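# Insert and latch the loose contact into the housing

## Task

Slide the free contact fully into the empty slot of the housing, oriented so its red notched face points to the housing's red face, until it clicks and locks in place.

## Robot and tools

Robot: two arms, left_arm and right_arm. Each carries a five-finger hand: right_arm a right hand, left_arm its mirror image. Arm bases in the scene frame: left_arm at (+0.030, +0.485, 0) m, right_arm at (-0.060, -0.382, 0) m.

Frame: the scene frame has its origin at table height between the arms, +z up, +x out over the table, left_arm toward +y. Camera left/right does not match these names. Reported hand poses, velocities and targets use this frame, and offsets use its axes. Each arm rotates about its Hand target position.

Hand point: a point fixed to the palm, 0.15 m from the wrist flange along the fingers. Its +z runs along the straight fingers, +y comes out of the palm, and +x crosses the palm away from the thumb. On the left hand, +x points toward the thumb. The fingers reach about 0.06 to 0.07 m past the point. A bracket on the little-finger side of the wrist can strike objects. With the fingers level, the wrist may hang below the point and touch the table first.

Row layout (28 numbers, all in [-1, 1], always both arms). Positions 1-6: left_arm dx, dy, dz, rx, ry, rz. Positions 7-12: left hand motors in the order little, ring, middle, index, thumb_bend, thumb_turn. Positions 13-14: left force_limit, speed. Positions 15-28: the same fourteen numbers for right_arm and its hand. Pose numbers are offsets from that arm's Hand target at the start of the call, not absolute poses. 1.0 means 0.6 m of travel or 180 degrees of turn, and rx, ry, rz form a single rotation vector. All six pose numbers at 0 asks again for the current Hand target. Finger values: -1 is open/straight and +1 is closed/curled. thumb_turn -1 puts the thumb beside the palm and +1 puts it opposite the fingers. force_limit runs linearly from about 0 N at -1 to 10 N at +1 (15 N for both thumb motors). speed rises from near zero at -1 to full at +0.48 and stays full up to +1. Hand numbers never mean 'no change'. To keep a hand as it is, repeat the last eight numbers you sent for it. If you have sent none yet, send hand_measured plus hand_force_limit and hand_speed. For a gentle grip, close with speed at -0.94 or lower.

execute_actions(actions, cameras): actions is a list of actions. Each action is a list of up to 15 rows, one per 1/30 s step, and a short action holds its last row. Every row counts from the pose at the start of that action. Repeating an offset therefore moves the arm further. An empty actions list returns images. cameras takes names, ["all"], or [].

move(target, speed, blend, stop_force, zero, blocking, cameras): drives straight-line paths toward one 28-number row, or a list of up to 15 rows. Every row is an offset from the same starting Hand targets. speed is in m/s, from 0.002 to 3.6, default 0.25; turning is capped at twice that in rad/s. blend is a corner-rounding distance in m, default 0 (stop at each target). stop_force is in N, 3 to 120. It ends an arm's path when the wrist sensor feels that much push against the motion. Use it slowly when approaching contact. Do not rely on it while the hand is turning, and leave it out when backing away from a contact. zero (default true) re-zeroes the sensor before the move. blocking=false returns after about 0.5 s, and it cannot be combined with stop_force. Paths do not avoid obstacles, and faster moves overshoot more. Avoid routes that pass near an arm's own base.

wait(seconds 0 to 10), stop() to brake a running move, zoom_image(camera, region [x0,y0,x1,y1] in pixels, at most 504 per side). Cameras are cam_high and cam_low (896x504) and cam_left_wrist and cam_right_wrist (672x504). show_instructions() displays the reference pages. zero_wrist_force(arm) re-zeroes one sensor. finished_scene(scene) ends the current scene; pass its number.

Results show end_effector_position (m), end_effector_quat_wxyz and velocities, plus Hand target, which is the commanded pose after clipping. The next offsets count from Hand target. The hand often rests a little short of it, and you can send the gap as an offset. Orientation commands are clipped to within 32 degrees of the measured orientation at each step. Hand readings: hand_measured gives positions, hand_stopped_by gives moving/target/force/stalled/fault, and hand_load_n gives fingertip load. A dropped grip shows as load near 0. Wrist force and torque are in the end effector's own axes. A move adds a 'move:' line: done, off_target, moving, held or fault, with limits such as paced or held. Done does not prove nothing was touched.

Avoid: any contact torque or net force near 150 N, which triggers a 10 s arm stop. Wrist joints are limited to 24.6 N m. The arms are stiff, so aiming even slightly past a firm contact can fault. Also avoid collisions between the arms, closing one hand on the other's fingers, and slamming or striking fixed objects. Avoid dropping or releasing parts while they are still moving, and excessive finger force. Anything ending up off the table means failure. Prolonged stretching or straining heats the motors: a MOTOR HOT line appears at 70 °C, and at 85 °C a stop of 30 to 60 s follows. Loose parts may get nudged now and then, so check the cameras before pushing the contact home.

Each tool is called after "Request:" in YAML: its name, and indented under it one key for each argument.

Reference images:

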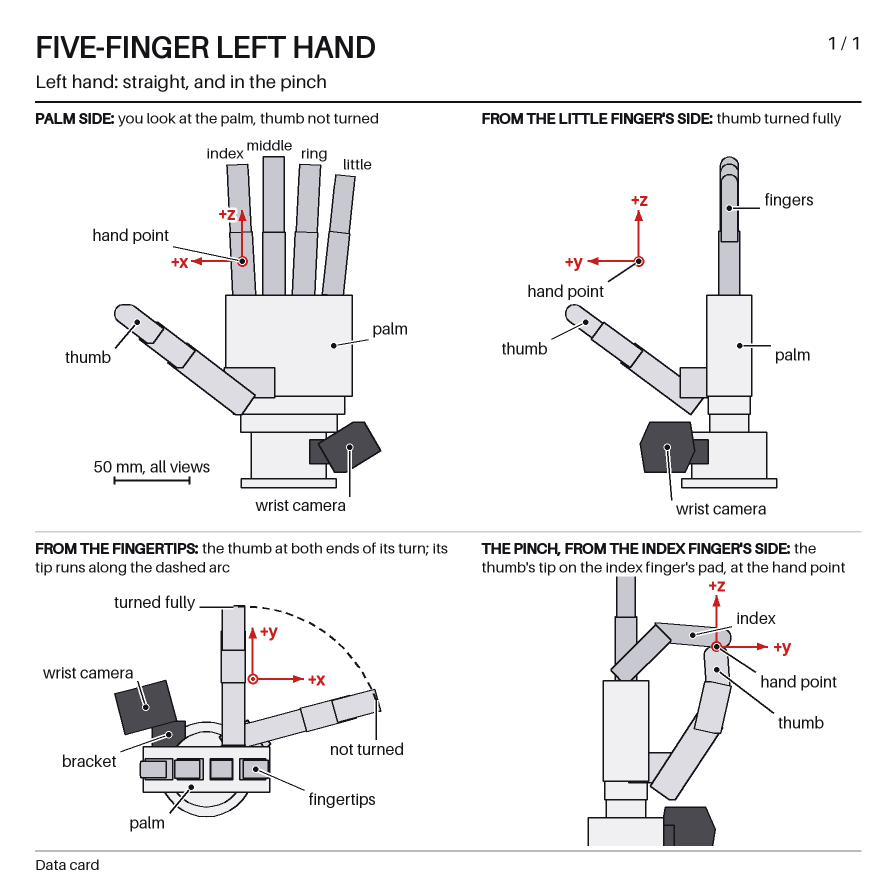

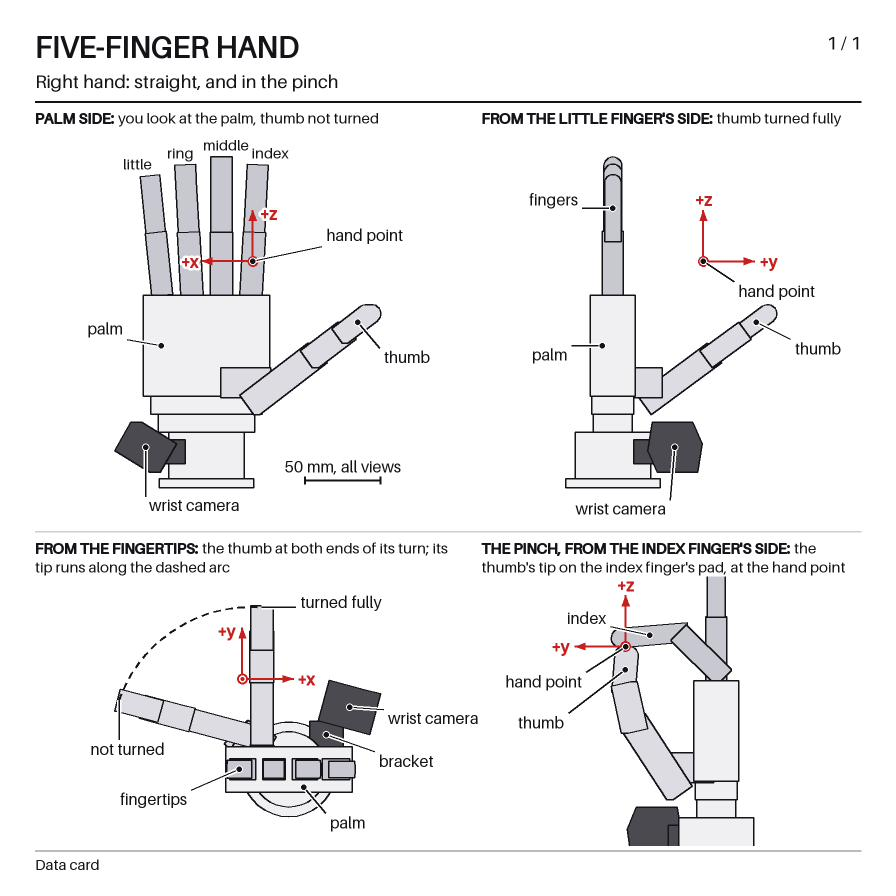

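## Session

Request:
execute_actions:
  actions: []

Scene clock: 0.00 s.
left_arm: end_effector_position=(+0.5652, +0.7131, +0.3246) hand_measured=(-1.000, -1.000, -1.000, -1.000, -1.000, -1.000) hand_load_n=(+0.0, +0.0, +0.0, +0.0, +0.0, +0.0) hand_stopped_by=(target, target, target, target, target, target) hand_force_limit=0.00 hand_speed=-0.80 end_effector_quat_wxyz=(-0.361, +0.864, -0.198, +0.291) | right_arm: end_effector_position=(+0.5624, -0.7421, +0.3590) hand_measured=(-1.000, -1.000, -1.000, -1.000, -1.000, -1.000) hand_load_n=(+0.0, +0.0, +0.0, +0.0, +0.0, +0.0) hand_stopped_by=(target, target, target, target, target, target) hand_force_limit=0.00 hand_speed=-0.80 end_effector_quat_wxyz=(+0.094, -0.204, +0.818, -0.530)
Joint positions: left_arm=[3.894 -1.65 -1.502 2.543 -1.492 2.742] | right_arm=[-0.542 -1.094 0.919 0.675 2.072 -2.954]
Joint velocities: within noise
Joint torques (N m): no reading
Wrist force (N): no reading
Wrist torque (N m): no reading
Wrist force, peak (N): no reading
Hand target: left_arm +0.5652, +0.7131, +0.3246; -0.361, +0.864, -0.198, +0.291 | right_arm +0.5624, -0.7421, +0.3590; +0.094, -0.204, +0.818, -0.530

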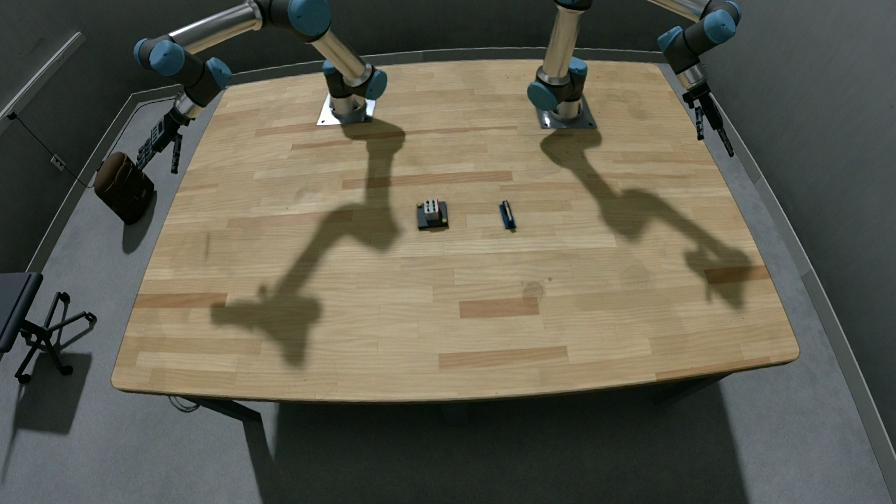

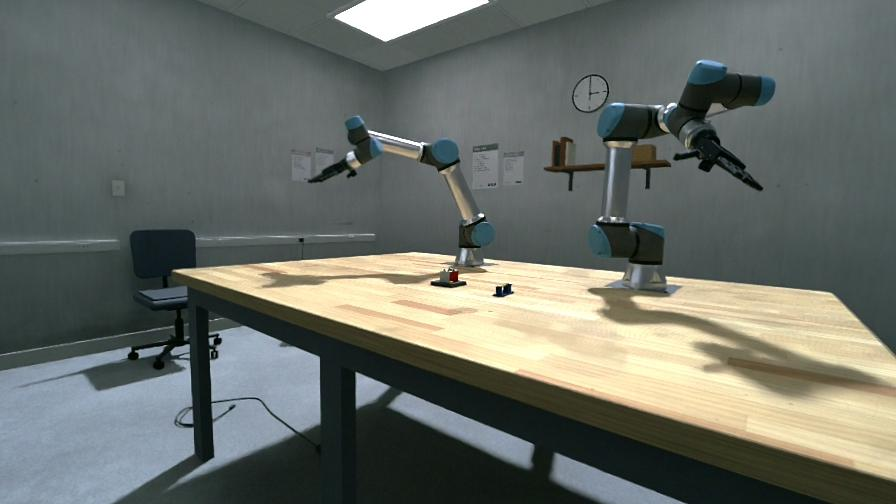

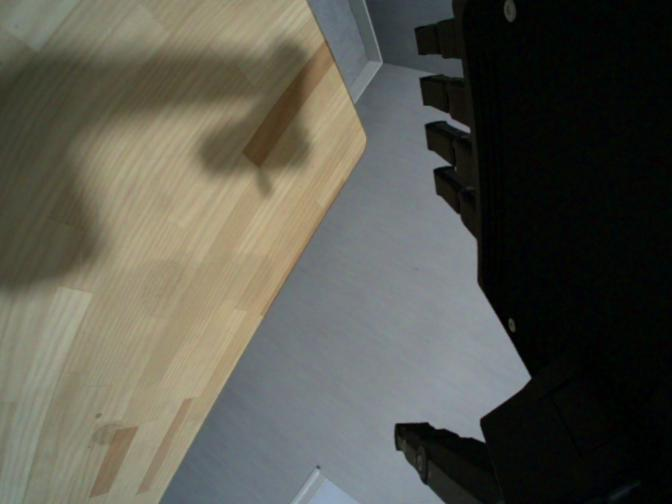

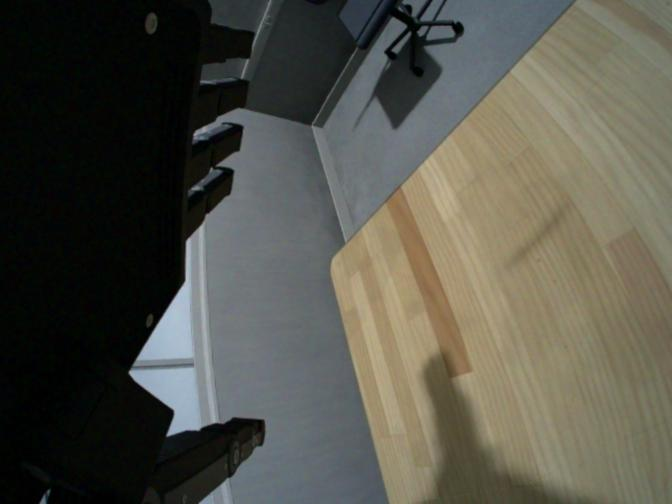

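Request:
zoom_image:
  camera: "cam_high"
  region: [400, 180, 540, 260]

Request:
zoom_image:
  camera: "cam_low"
  region: [420, 255, 530, 310]

Request:
show_instructions:

Scaled by 3.600 from the camera's 896x504 image, which has a finer 1280x720 frame.

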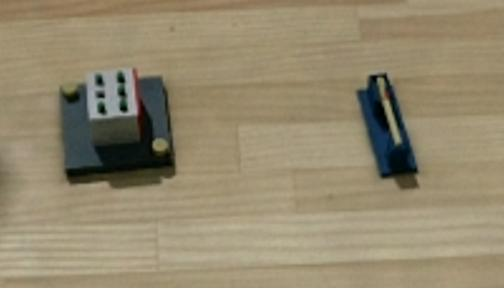

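Scaled by 4.582 from the camera's 896x504 image, which has a finer 1280x720 frame.

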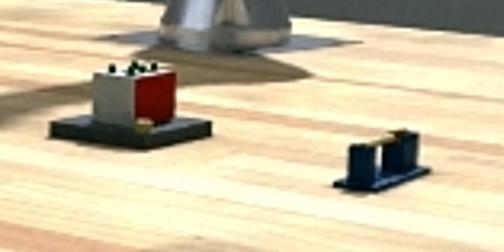

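Reference images for this scene: FIVE-FINGER LEFT HAND page 1, FIVE-FINGER HAND page 1.

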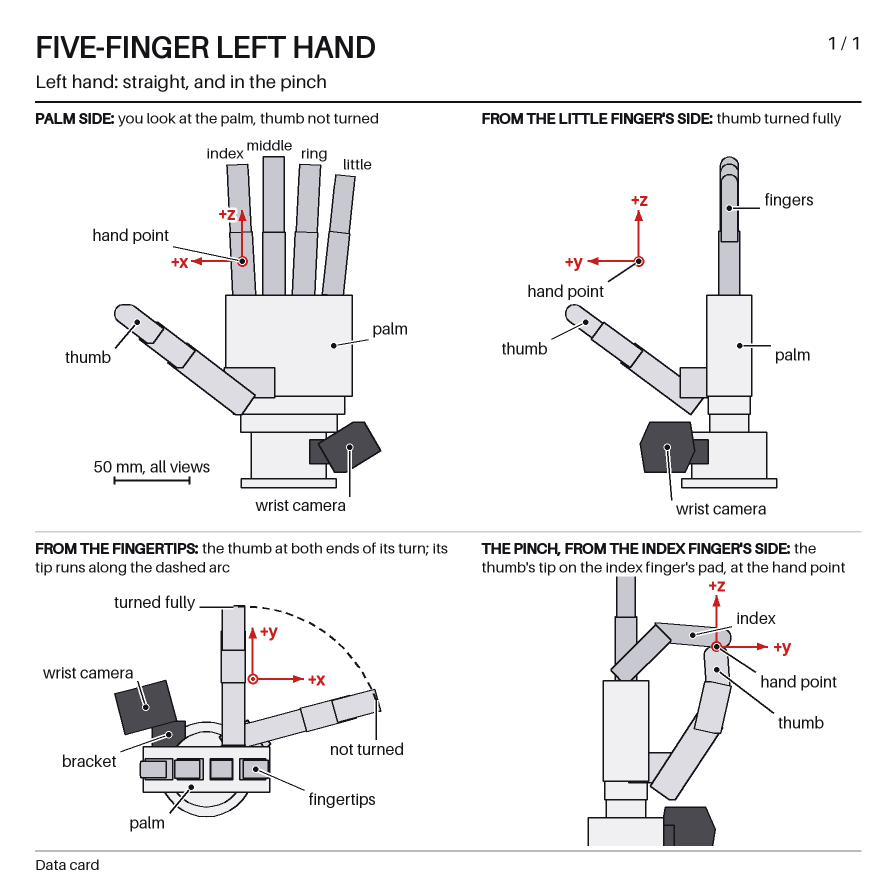

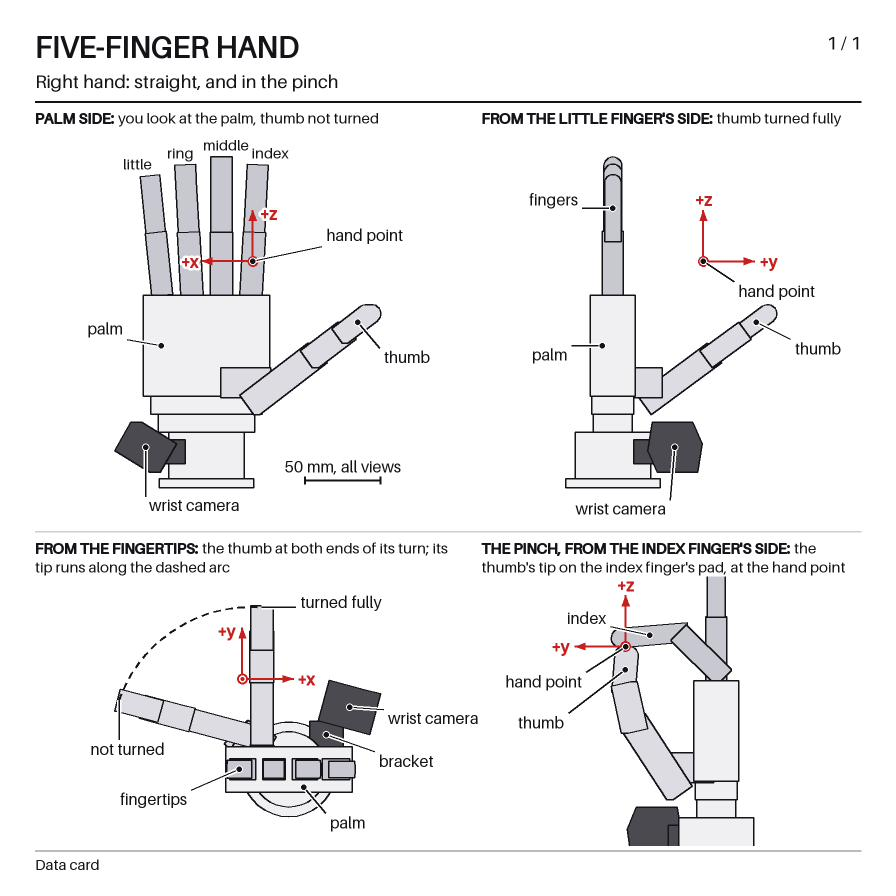

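Request:
move:
  target: [-0.1553, -0.902, -0.253, 0, 0.2778, 0, -1, -1, -1, -1, -1, -1, 0, -0.8, 0, 0, 0, 0, 0, 0, -1, -1, -1, -1, -1, -1, 0, -0.8]
  speed: 0.4
  cameras: ["all"]

Scene clock: 6.53 s.
left_arm: end_effector_position=(+0.4720, +0.1719, +0.1728) hand_measured=(-1.000, -1.000, -1.000, -1.000, -1.000, -1.000) hand_load_n=(+0.0, +0.0, +0.0, +0.0, +0.0, +0.0) hand_stopped_by=(target, target, target, target, target, target) hand_force_limit=0.00 hand_speed=-0.80 end_effector_quat_wxyz=(-0.243, +0.906, -0.332, -0.101) | right_arm: end_effector_position=(+0.5624, -0.7421, +0.3590) hand_measured=(-1.000, -1.000, -1.000, -1.000, -1.000, -1.000) hand_load_n=(+0.0, +0.0, +0.0, +0.0, +0.0, -0.5) hand_stopped_by=(target, target, target, target, target, target) hand_force_limit=0.00 hand_speed=-0.80 end_effector_quat_wxyz=(+0.094, -0.204, +0.818, -0.530)
Joint positions: left_arm=[2.665 -2.344 -0.985 1.478 -2.031 1.74] | right_arm=[-0.542 -1.094 0.919 0.675 2.072 -2.954]
Joint torques (N m): left_arm=[-9.93 36.88 31.36 -4.45 1.52 -2.95] | right_arm=[-0.82 -37.31 -22.4 -0.24 0.49 0.01]
Wrist force (N): left_arm=[0.1 -0.5 -0.5] | right_arm=[0.1 0.2 -0.3]
Wrist torque (N m): left_arm=[-0.02 -0.12 -0.10] | right_arm=[0.05 -0.01 0.01]
Wrist force, peak (N): left_arm=[0.8 1.3 -0.5] | right_arm=[0.2 -0.2 -0.7]
Hand target: left_arm +0.4720, +0.1719, +0.1728; -0.244, +0.906, -0.331, -0.101 | right_arm +0.5624, -0.7421, +0.3590; +0.094, -0.204, +0.818, -0.530
Off the commanded pose: left_arm 0.000 m, 0 deg | right_arm 0.000 m, 0 deg.
move: done
camera_calibration:
cam_left_wrist: T_world_to_cam=[[0.820897, 0.494122, 0.286306, -0.523865], [0.496229, -0.865315, 0.0706152, -0.0985451], [0.282637, 0.0841055, -0.955533, 0.134485], [0, 0, 0, 1]] pos_world=[0.44093, 0.16227, 0.285449]

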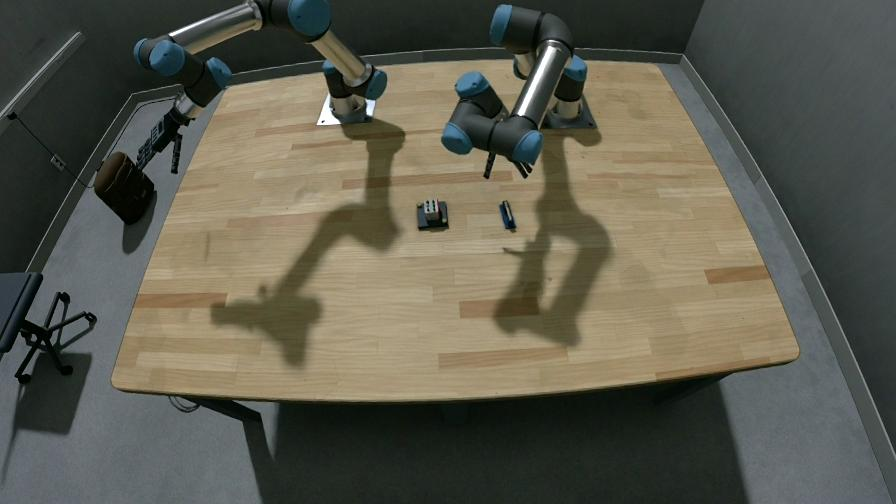

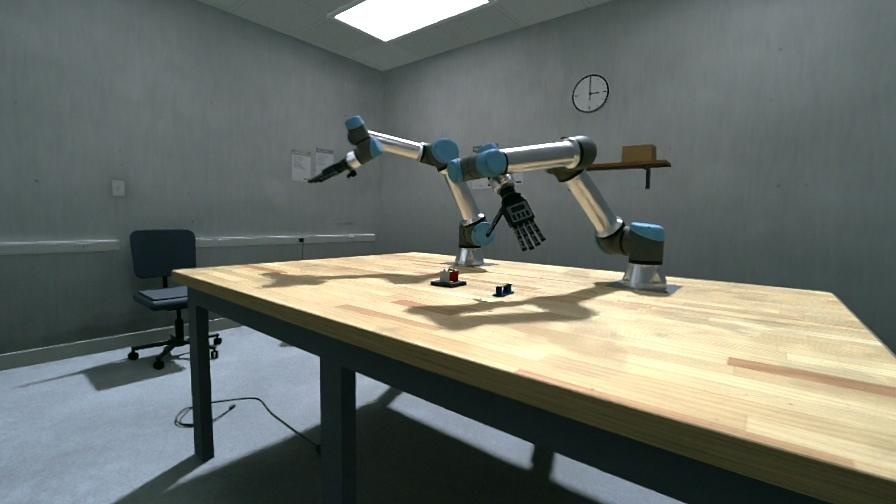

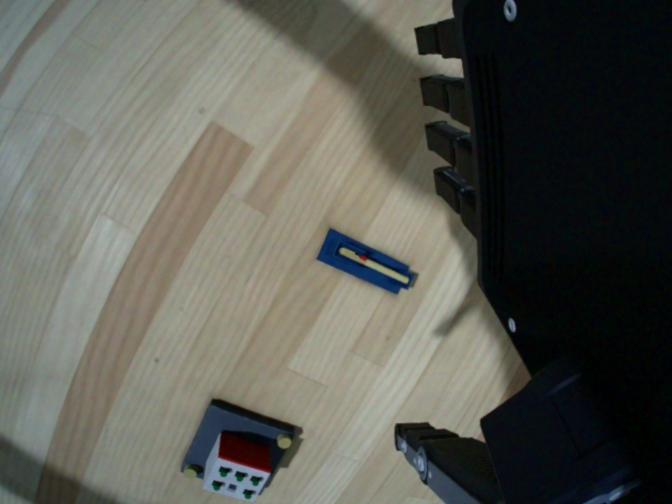

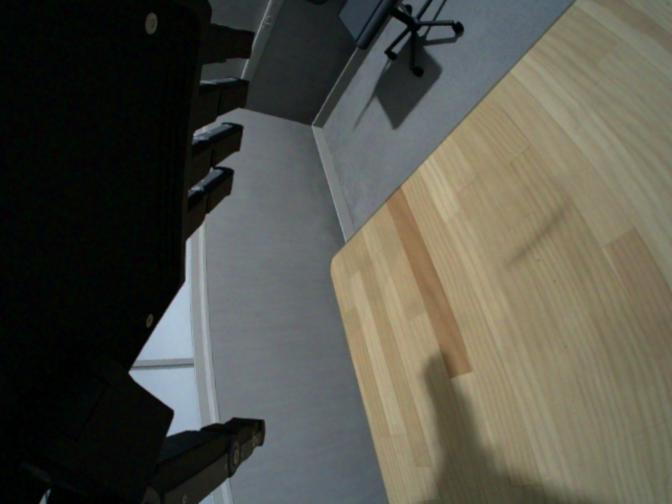

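Request:
zoom_image:
  camera: "cam_left_wrist"
  region: [300, 210, 440, 310]

Request:
zoom_image:
  camera: "cam_left_wrist"
  region: [170, 390, 320, 504]

Request:
zoom_image:
  camera: "cam_low"
  region: [480, 270, 530, 305]

Request:
zoom_image:
  camera: "cam_low"
  region: [425, 258, 475, 293]

Request:
zoom_image:
  camera: "cam_high"
  region: [490, 190, 530, 240]

Scaled by 3.600 from the camera's 672x504 image, which has a finer 960x720 frame.

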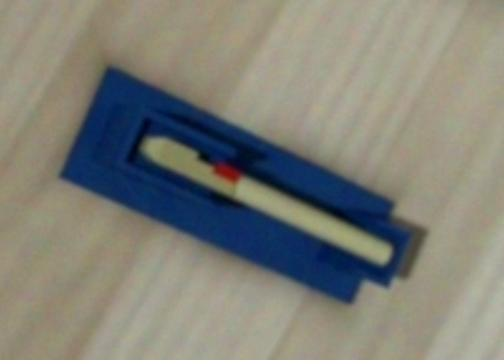

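Scaled by 3.360 from the camera's 672x504 image, which has a finer 960x720 frame.

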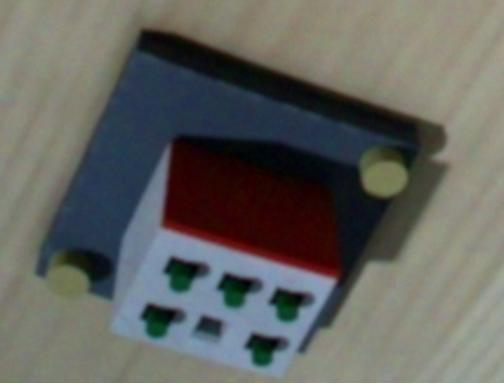

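Scaled by 10.080 from the camera's 896x504 image, which has a finer 1280x720 frame.

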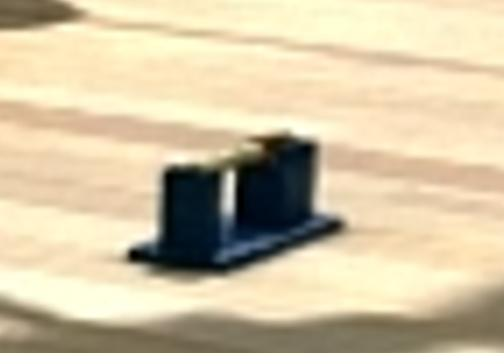

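Scaled by 10.080 from the camera's 896x504 image, which has a finer 1280x720 frame.

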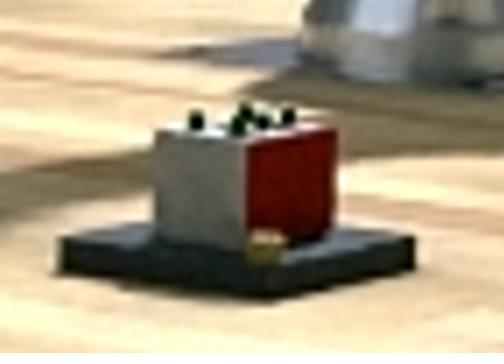

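Scaled by 10.080 from the camera's 896x504 image, which has a finer 1280x720 frame.

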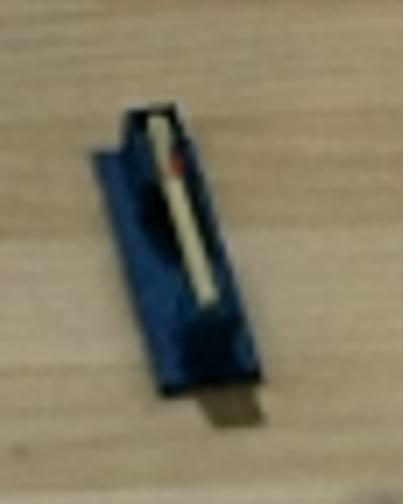

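Request:
move:
  target: [0.0542, -0.3735, -0.0738, 0, 0, 0, -1, -1, -1, -1, -1, -1, 0, -0.8, 0, 0, 0, 0, 0, 0, -1, -1, -1, -1, -1, -1, 0, -0.8]
  speed: 0.3
  cameras: ["cam_left_wrist"]

Request:
zoom_image:
  camera: "cam_left_wrist"
  region: [250, 160, 430, 340]

Request:
zoom_image:
  camera: "cam_left_wrist"
  region: [400, 0, 560, 120]

Scene clock: 16.97 s.
left_arm: end_effector_position=(+0.5034, -0.0508, +0.1280) hand_measured=(-1.000, -1.000, -1.000, -1.000, -1.000, -1.000) hand_load_n=(+0.0, +0.0, +0.0, +0.0, +0.0, +0.0) hand_stopped_by=(target, target, target, target, target, target) hand_force_limit=0.00 hand_speed=-0.80 end_effector_quat_wxyz=(-0.168, +0.929, -0.326, +0.036) | right_arm: end_effector_position=(+0.5624, -0.7421, +0.3590) hand_measured=(-1.000, -1.000, -1.000, -1.000, -1.000, -1.000) hand_load_n=(+0.0, +0.0, +0.0, +0.0, +0.0, -0.5) hand_stopped_by=(target, target, target, target, target, target) hand_force_limit=0.00 hand_speed=-0.80 end_effector_quat_wxyz=(+0.094, -0.204, +0.818, -0.530)
Joint positions: left_arm=[2.433 -2.856 -0.035 1.266 -1.913 1.538] | right_arm=[-0.542 -1.094 0.919 0.675 2.072 -2.954]
Joint torques (N m): left_arm=[6.81 49.34 32 -0.68 1.35 3.08] | right_arm=[-0.89 -37.57 -22.48 -0.23 0.42 0]
Wrist force (N): left_arm=[0.2 -0.7 -0.5] | right_arm=[0.1 0.1 -0.5]
Wrist torque (N m): left_arm=[-0.02 -0.14 -0.17] | right_arm=[0.05 0.00 0.01]
Wrist force, peak (N): left_arm=[-0.8 -1.7 -0.1] | right_arm=[0.4 0.3 -0.4]
Hand target: left_arm +0.5046, -0.0522, +0.1285; -0.244, +0.906, -0.331, -0.101 | right_arm +0.5624, -0.7421, +0.3590; +0.094, -0.204, +0.818, -0.530
Off the commanded pose: left_arm 0.002 m, 18 deg | right_arm 0.000 m, 0 deg.
elbow stopped short (left arm): the move would have taken joint 3 (elbow) straighter than the controller allows.
move: off_target (left_arm)
camera_calibration:
cam_left_wrist: T_world_to_cam=[[0.771164, 0.546434, 0.326674, -0.404226], [0.427581, -0.824719, 0.370153, -0.305467], [0.471679, -0.145769, -0.869638, -0.0162685], [0, 0, 0, 1]] pos_world=[0.45001, -0.0334136, 0.230972]
Images, in order (width x height): cam_left_wrist 672x504.

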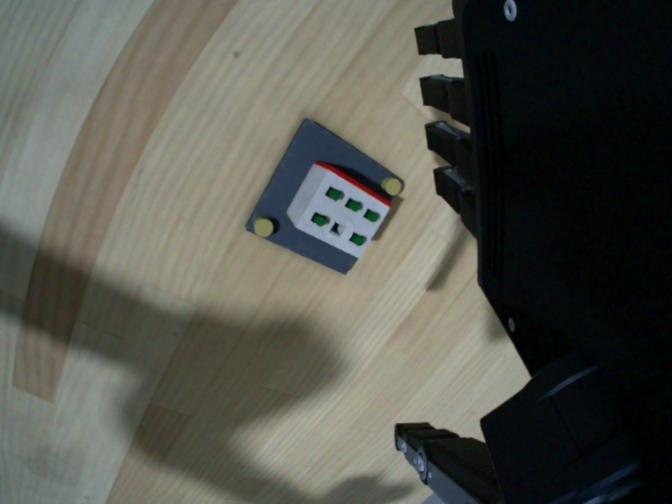

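Scaled by 2.800 from the camera's 672x504 image, which has a finer 960x720 frame.

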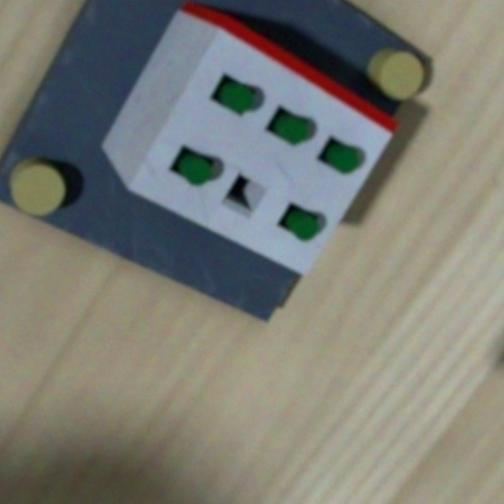

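Scaled by 3.150 from the camera's 672x504 image, which has a finer 960x720 frame.

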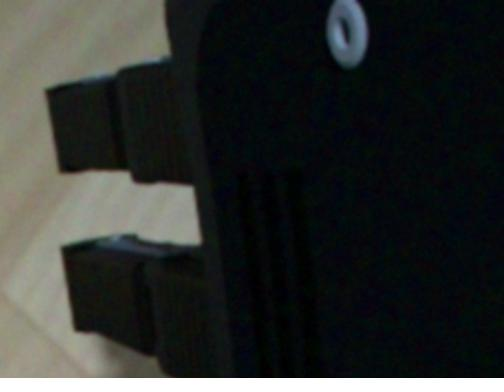

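Request:
zoom_image:
  camera: "cam_left_wrist"
  region: [300, 175, 400, 250]

Request:
zoom_image:
  camera: "cam_left_wrist"
  region: [240, 110, 410, 280]

Scaled by 5.040 from the camera's 672x504 image, which has a finer 960x720 frame.

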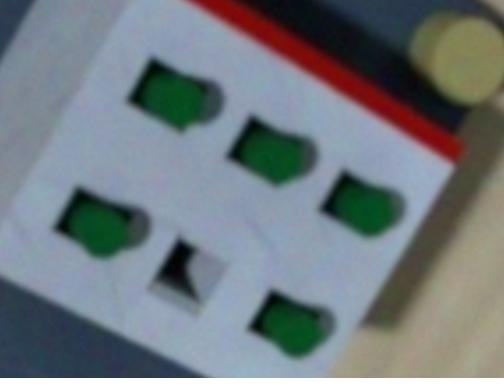

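Scaled by 2.965 from the camera's 672x504 image, which has a finer 960x720 frame.

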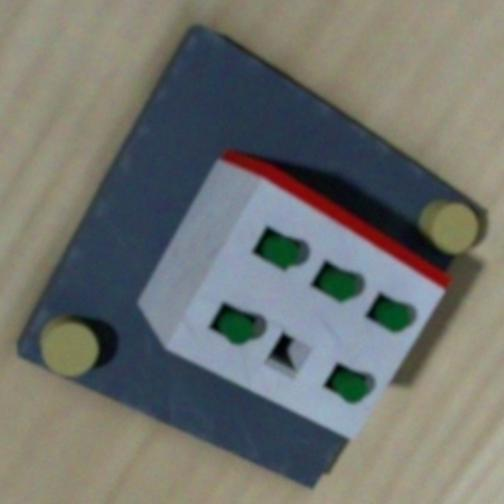

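Request:
move:
  target:
    - [0.059, 0.187, 0.1025, -0.110, -0.1447, -0.3743, -1, -1, -1, 0, 0, 1, 0, 0.2, 0, 0, 0, 0, 0, 0, -1, -1, -1, -1, -1, -1, 0, -0.8]
    - [0.0890, 0.4063, -0.0225, -0.2199, -0.2894, -0.7487, -1, -1, -1, 0, 0, 1, 0, 0.2, 0, 0, 0, 0, 0, 0, -1, -1, -1, -1, -1, -1, 0, -0.8]
  speed: 0.5
  blend: 0.03
  cameras: ["all"]

Request:
zoom_image:
  camera: "cam_left_wrist"
  region: [200, 150, 460, 410]

Scene clock: 26.37 s.
left_arm: end_effector_position=(+0.5580, +0.1915, +0.1150) hand_measured=(-1.000, -1.000, -1.000, +0.000, +0.000, +1.000) hand_load_n=(+0.0, +0.0, +0.0, +0.0, +0.0, +0.0) hand_stopped_by=(target, target, target, target, target, target) hand_force_limit=0.00 hand_speed=0.20 end_effector_quat_wxyz=(+0.031, -0.044, +0.817, -0.574) | right_arm: end_effector_position=(+0.5624, -0.7421, +0.3590) hand_measured=(-1.000, -1.000, -1.000, -1.000, -1.000, -1.000) hand_load_n=(+0.0, +0.0, +0.0, +0.0, +0.0, +0.0) hand_stopped_by=(target, target, target, target, target, target) hand_force_limit=0.00 hand_speed=-0.80 end_effector_quat_wxyz=(+0.094, -0.204, +0.818, -0.530)
Joint positions: left_arm=[3.24 -2.336 -1.378 2.144 -0.346 4.712] | right_arm=[-0.542 -1.094 0.919 0.675 2.072 -2.954]
Joint torques (N m): left_arm=[-9.81 34.39 27.78 -3.91 -0.16 2.98] | right_arm=[-1.18 -37.5 -21.89 -0.19 0.47 0.04]
Wrist force (N): left_arm=[-0.3 -0.4 0.5] | right_arm=[0.0 0.3 -0.3]
Wrist torque (N m): left_arm=[-0.09 0.06 -0.12] | right_arm=[0.06 0.02 0.01]
Wrist force, peak (N): left_arm=[0.3 -0.8 -0.6] | right_arm=[0.2 0.3 -0.6]
Hand target: left_arm +0.5580, +0.1916, +0.1150; +0.031, -0.044, +0.817, -0.574 | right_arm +0.5624, -0.7421, +0.3590; +0.094, -0.204, +0.818, -0.530
Off the commanded pose: left_arm 0.000 m, 0 deg | right_arm 0.000 m, 0 deg.
move: done
camera_calibration:
cam_left_wrist: T_world_to_cam=[[-0.217659, -0.341571, 0.914305, 0.0797911], [-0.885207, 0.463684, -0.0375066, 0.408508], [-0.411137, -0.817512, -0.403286, 0.549552], [0, 0, 0, 1]] pos_world=[0.604923, 0.287101, 0.163995]

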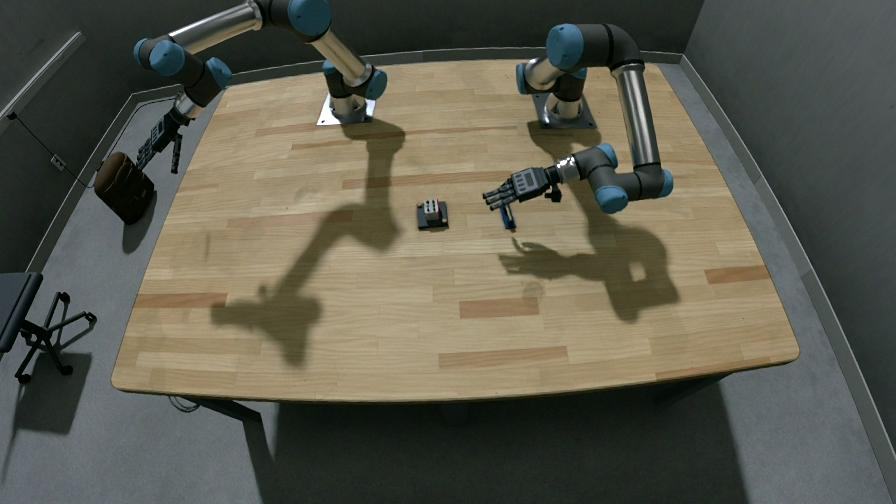

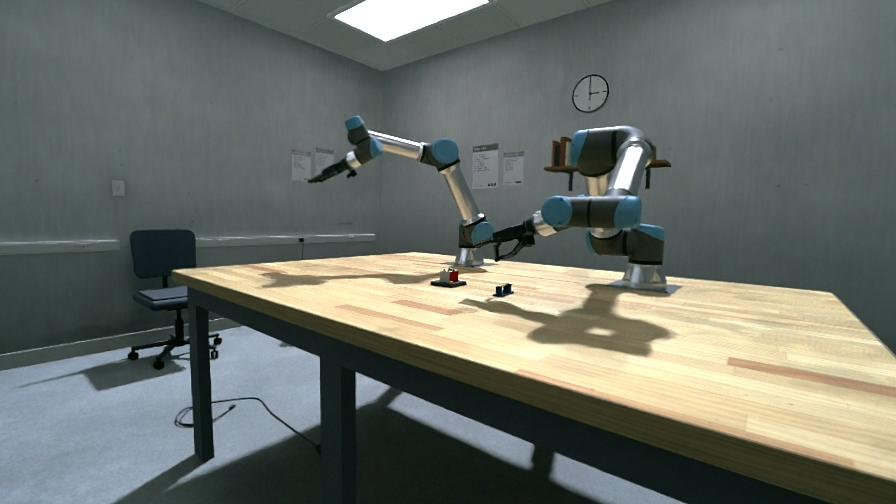

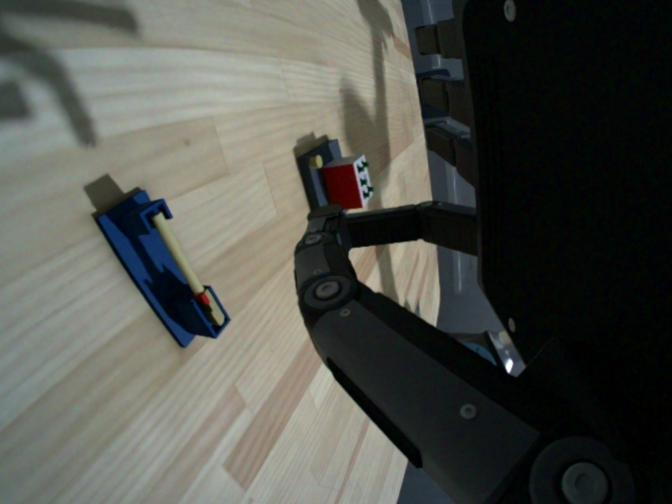

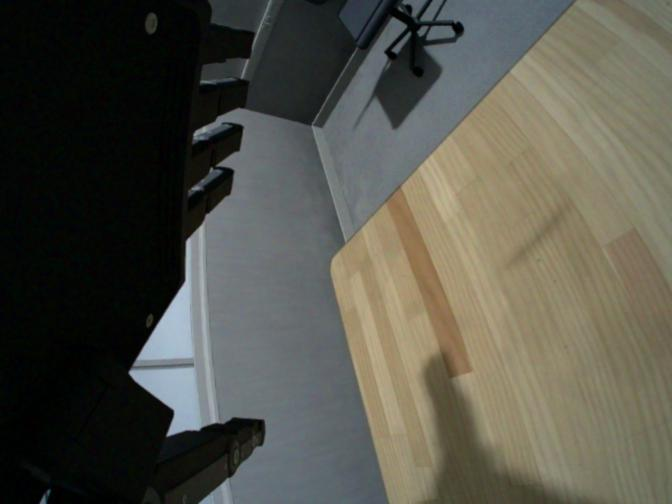

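Scaled by 1.938 from the camera's 672x504 image, which has a finer 960x720 frame.

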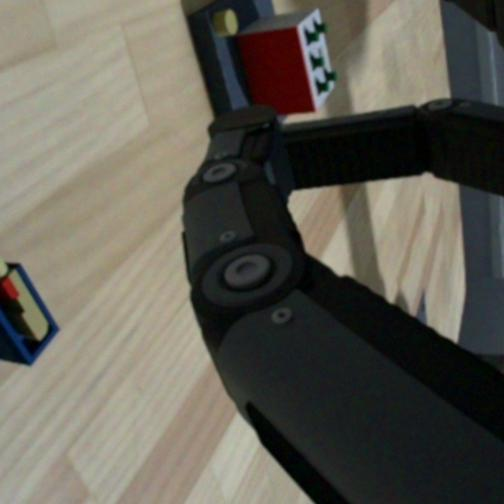

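Request:
zoom_image:
  camera: "cam_left_wrist"
  region: [70, 160, 260, 360]

Request:
zoom_image:
  camera: "cam_left_wrist"
  region: [290, 120, 400, 230]

Request:
zoom_image:
  camera: "cam_low"
  region: [480, 270, 530, 305]

Scaled by 2.520 from the camera's 672x504 image, which has a finer 960x720 frame.

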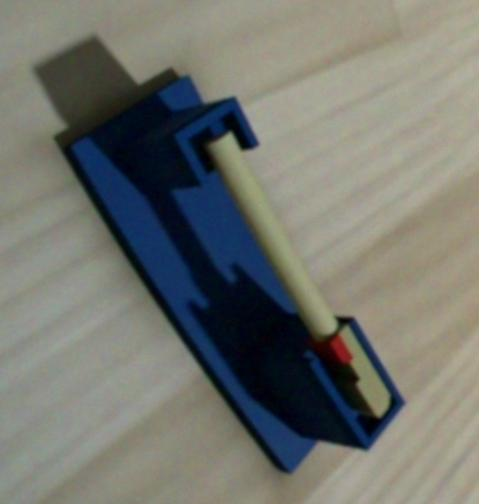

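Scaled by 4.582 from the camera's 672x504 image, which has a finer 960x720 frame.

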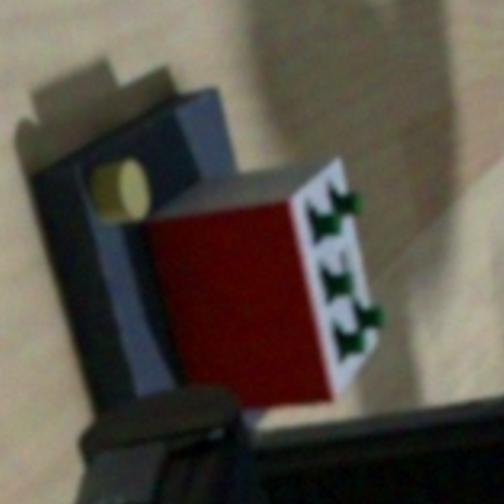

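Scaled by 10.080 from the camera's 896x504 image, which has a finer 1280x720 frame.

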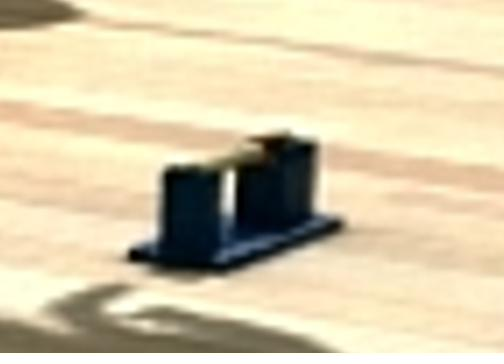

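Request:
move:
  target: [-0.0058, 0.0135, -0.0688, 0, 0, 0, -1, -1, -1, 0, 0, 1, 0, 0.2, 0, 0, 0, 0, 0, 0, -1, -1, -1, -1, -1, -1, 0, -0.8]
  speed: 0.15
  cameras: ["cam_left_wrist", "cam_low", "cam_high"]

Request:
zoom_image:
  camera: "cam_left_wrist"
  region: [130, 150, 370, 350]

Request:
zoom_image:
  camera: "cam_low"
  region: [470, 235, 550, 305]

Request:
zoom_image:
  camera: "cam_high"
  region: [470, 160, 570, 240]

Scene clock: 31.30 s.
left_arm: end_effector_position=(+0.5545, +0.1996, +0.0738) hand_measured=(-1.000, -1.000, -1.000, +0.000, +0.000, +1.000) hand_load_n=(+0.0, +0.0, +0.0, +0.0, +0.0, +0.0) hand_stopped_by=(target, target, target, target, target, target) hand_force_limit=0.00 hand_speed=0.20 end_effector_quat_wxyz=(+0.031, -0.044, +0.817, -0.574) | right_arm: end_effector_position=(+0.5624, -0.7421, +0.3590) hand_measured=(-1.000, -1.000, -1.000, -1.000, -1.000, -1.000) hand_load_n=(+0.0, +0.0, +0.0, +0.0, +0.0, +0.0) hand_stopped_by=(target, target, target, target, target, target) hand_force_limit=0.00 hand_speed=-0.80 end_effector_quat_wxyz=(+0.094, -0.204, +0.818, -0.530)
Joint positions: left_arm=[3.256 -2.39 -1.415 2.191 -0.347 4.76] | right_arm=[-0.542 -1.094 0.919 0.675 2.072 -2.954]
Joint torques (N m): left_arm=[7.16 35.39 -0.12 -0.76 2.6 3.09] | right_arm=[-0.74 -38.07 -21.67 -0.29 0.59 -0.01]
Wrist force (N): left_arm=[0.0 -0.4 0.3] | right_arm=[0.2 0.2 -0.3]
Wrist torque (N m): left_arm=[-0.07 0.00 -0.10] | right_arm=[0.05 -0.02 0.02]
Wrist force, peak (N): left_arm=[-0.4 -1.2 0.4] | right_arm=[0.3 0.3 -0.4]
Hand target: left_arm +0.5545, +0.1997, +0.0737; +0.031, -0.044, +0.817, -0.574 | right_arm +0.5624, -0.7421, +0.3590; +0.094, -0.204, +0.818, -0.530
Off the commanded pose: left_arm 0.000 m, 0 deg | right_arm 0.000 m, 0 deg.
move: done
camera_calibration:
cam_left_wrist: T_world_to_cam=[[-0.217702, -0.341656, 0.914263, 0.11943], [-0.885149, 0.463797, -0.0374511, 0.400039], [-0.411237, -0.817413, -0.403386, 0.538203], [0, 0, 0, 1]] pos_world=[0.601423, 0.295201, 0.122895]
Images, in order (width x height): cam_high 896x504, cam_low 896x504, cam_left_wrist 672x504.

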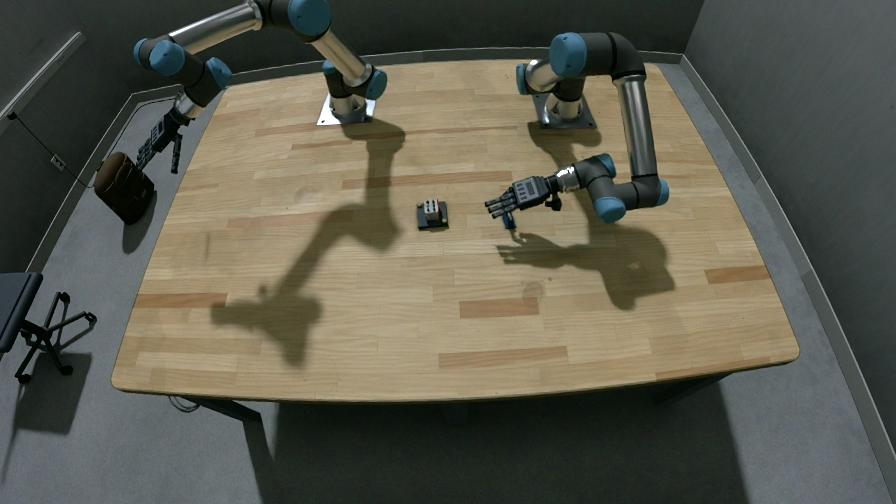

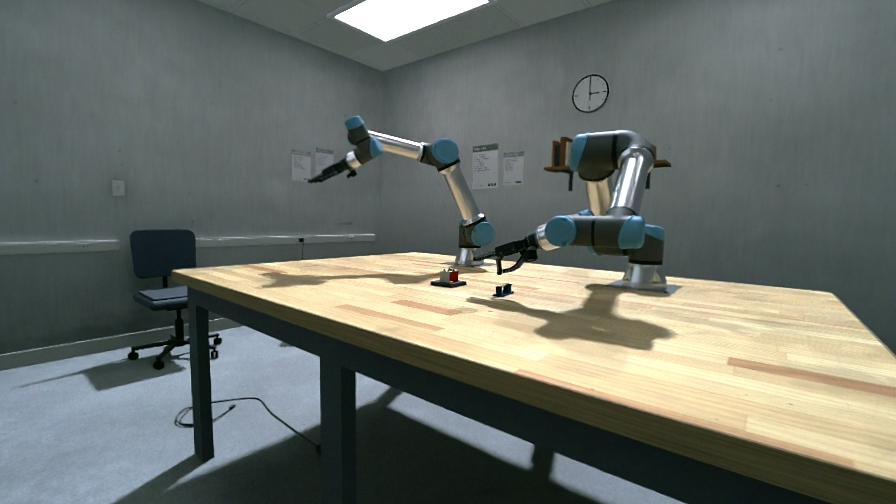

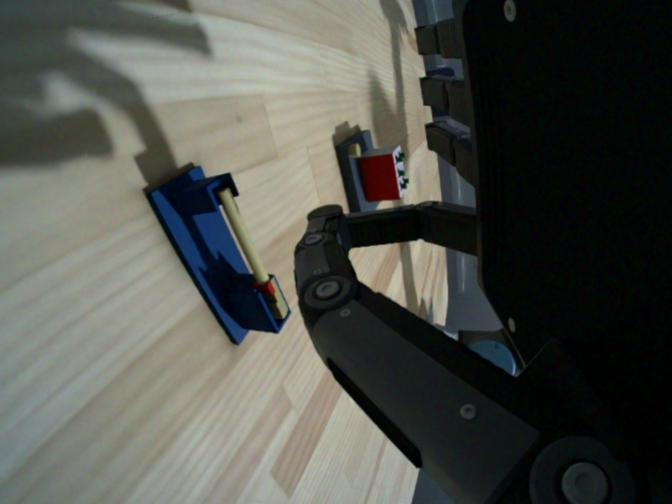

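Scaled by 2.100 from the camera's 672x504 image, which has a finer 960x720 frame.

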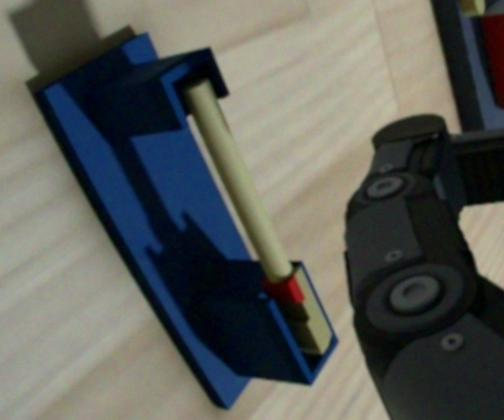

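Scaled by 6.300 from the camera's 896x504 image, which has a finer 1280x720 frame.

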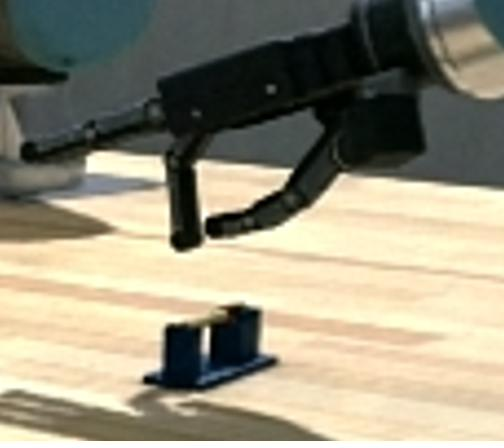

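Scaled by 5.040 from the camera's 896x504 image, which has a finer 1280x720 frame.

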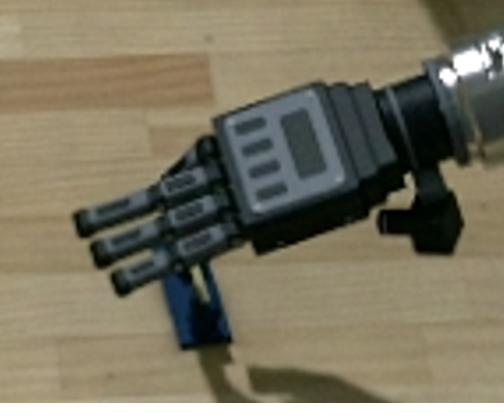

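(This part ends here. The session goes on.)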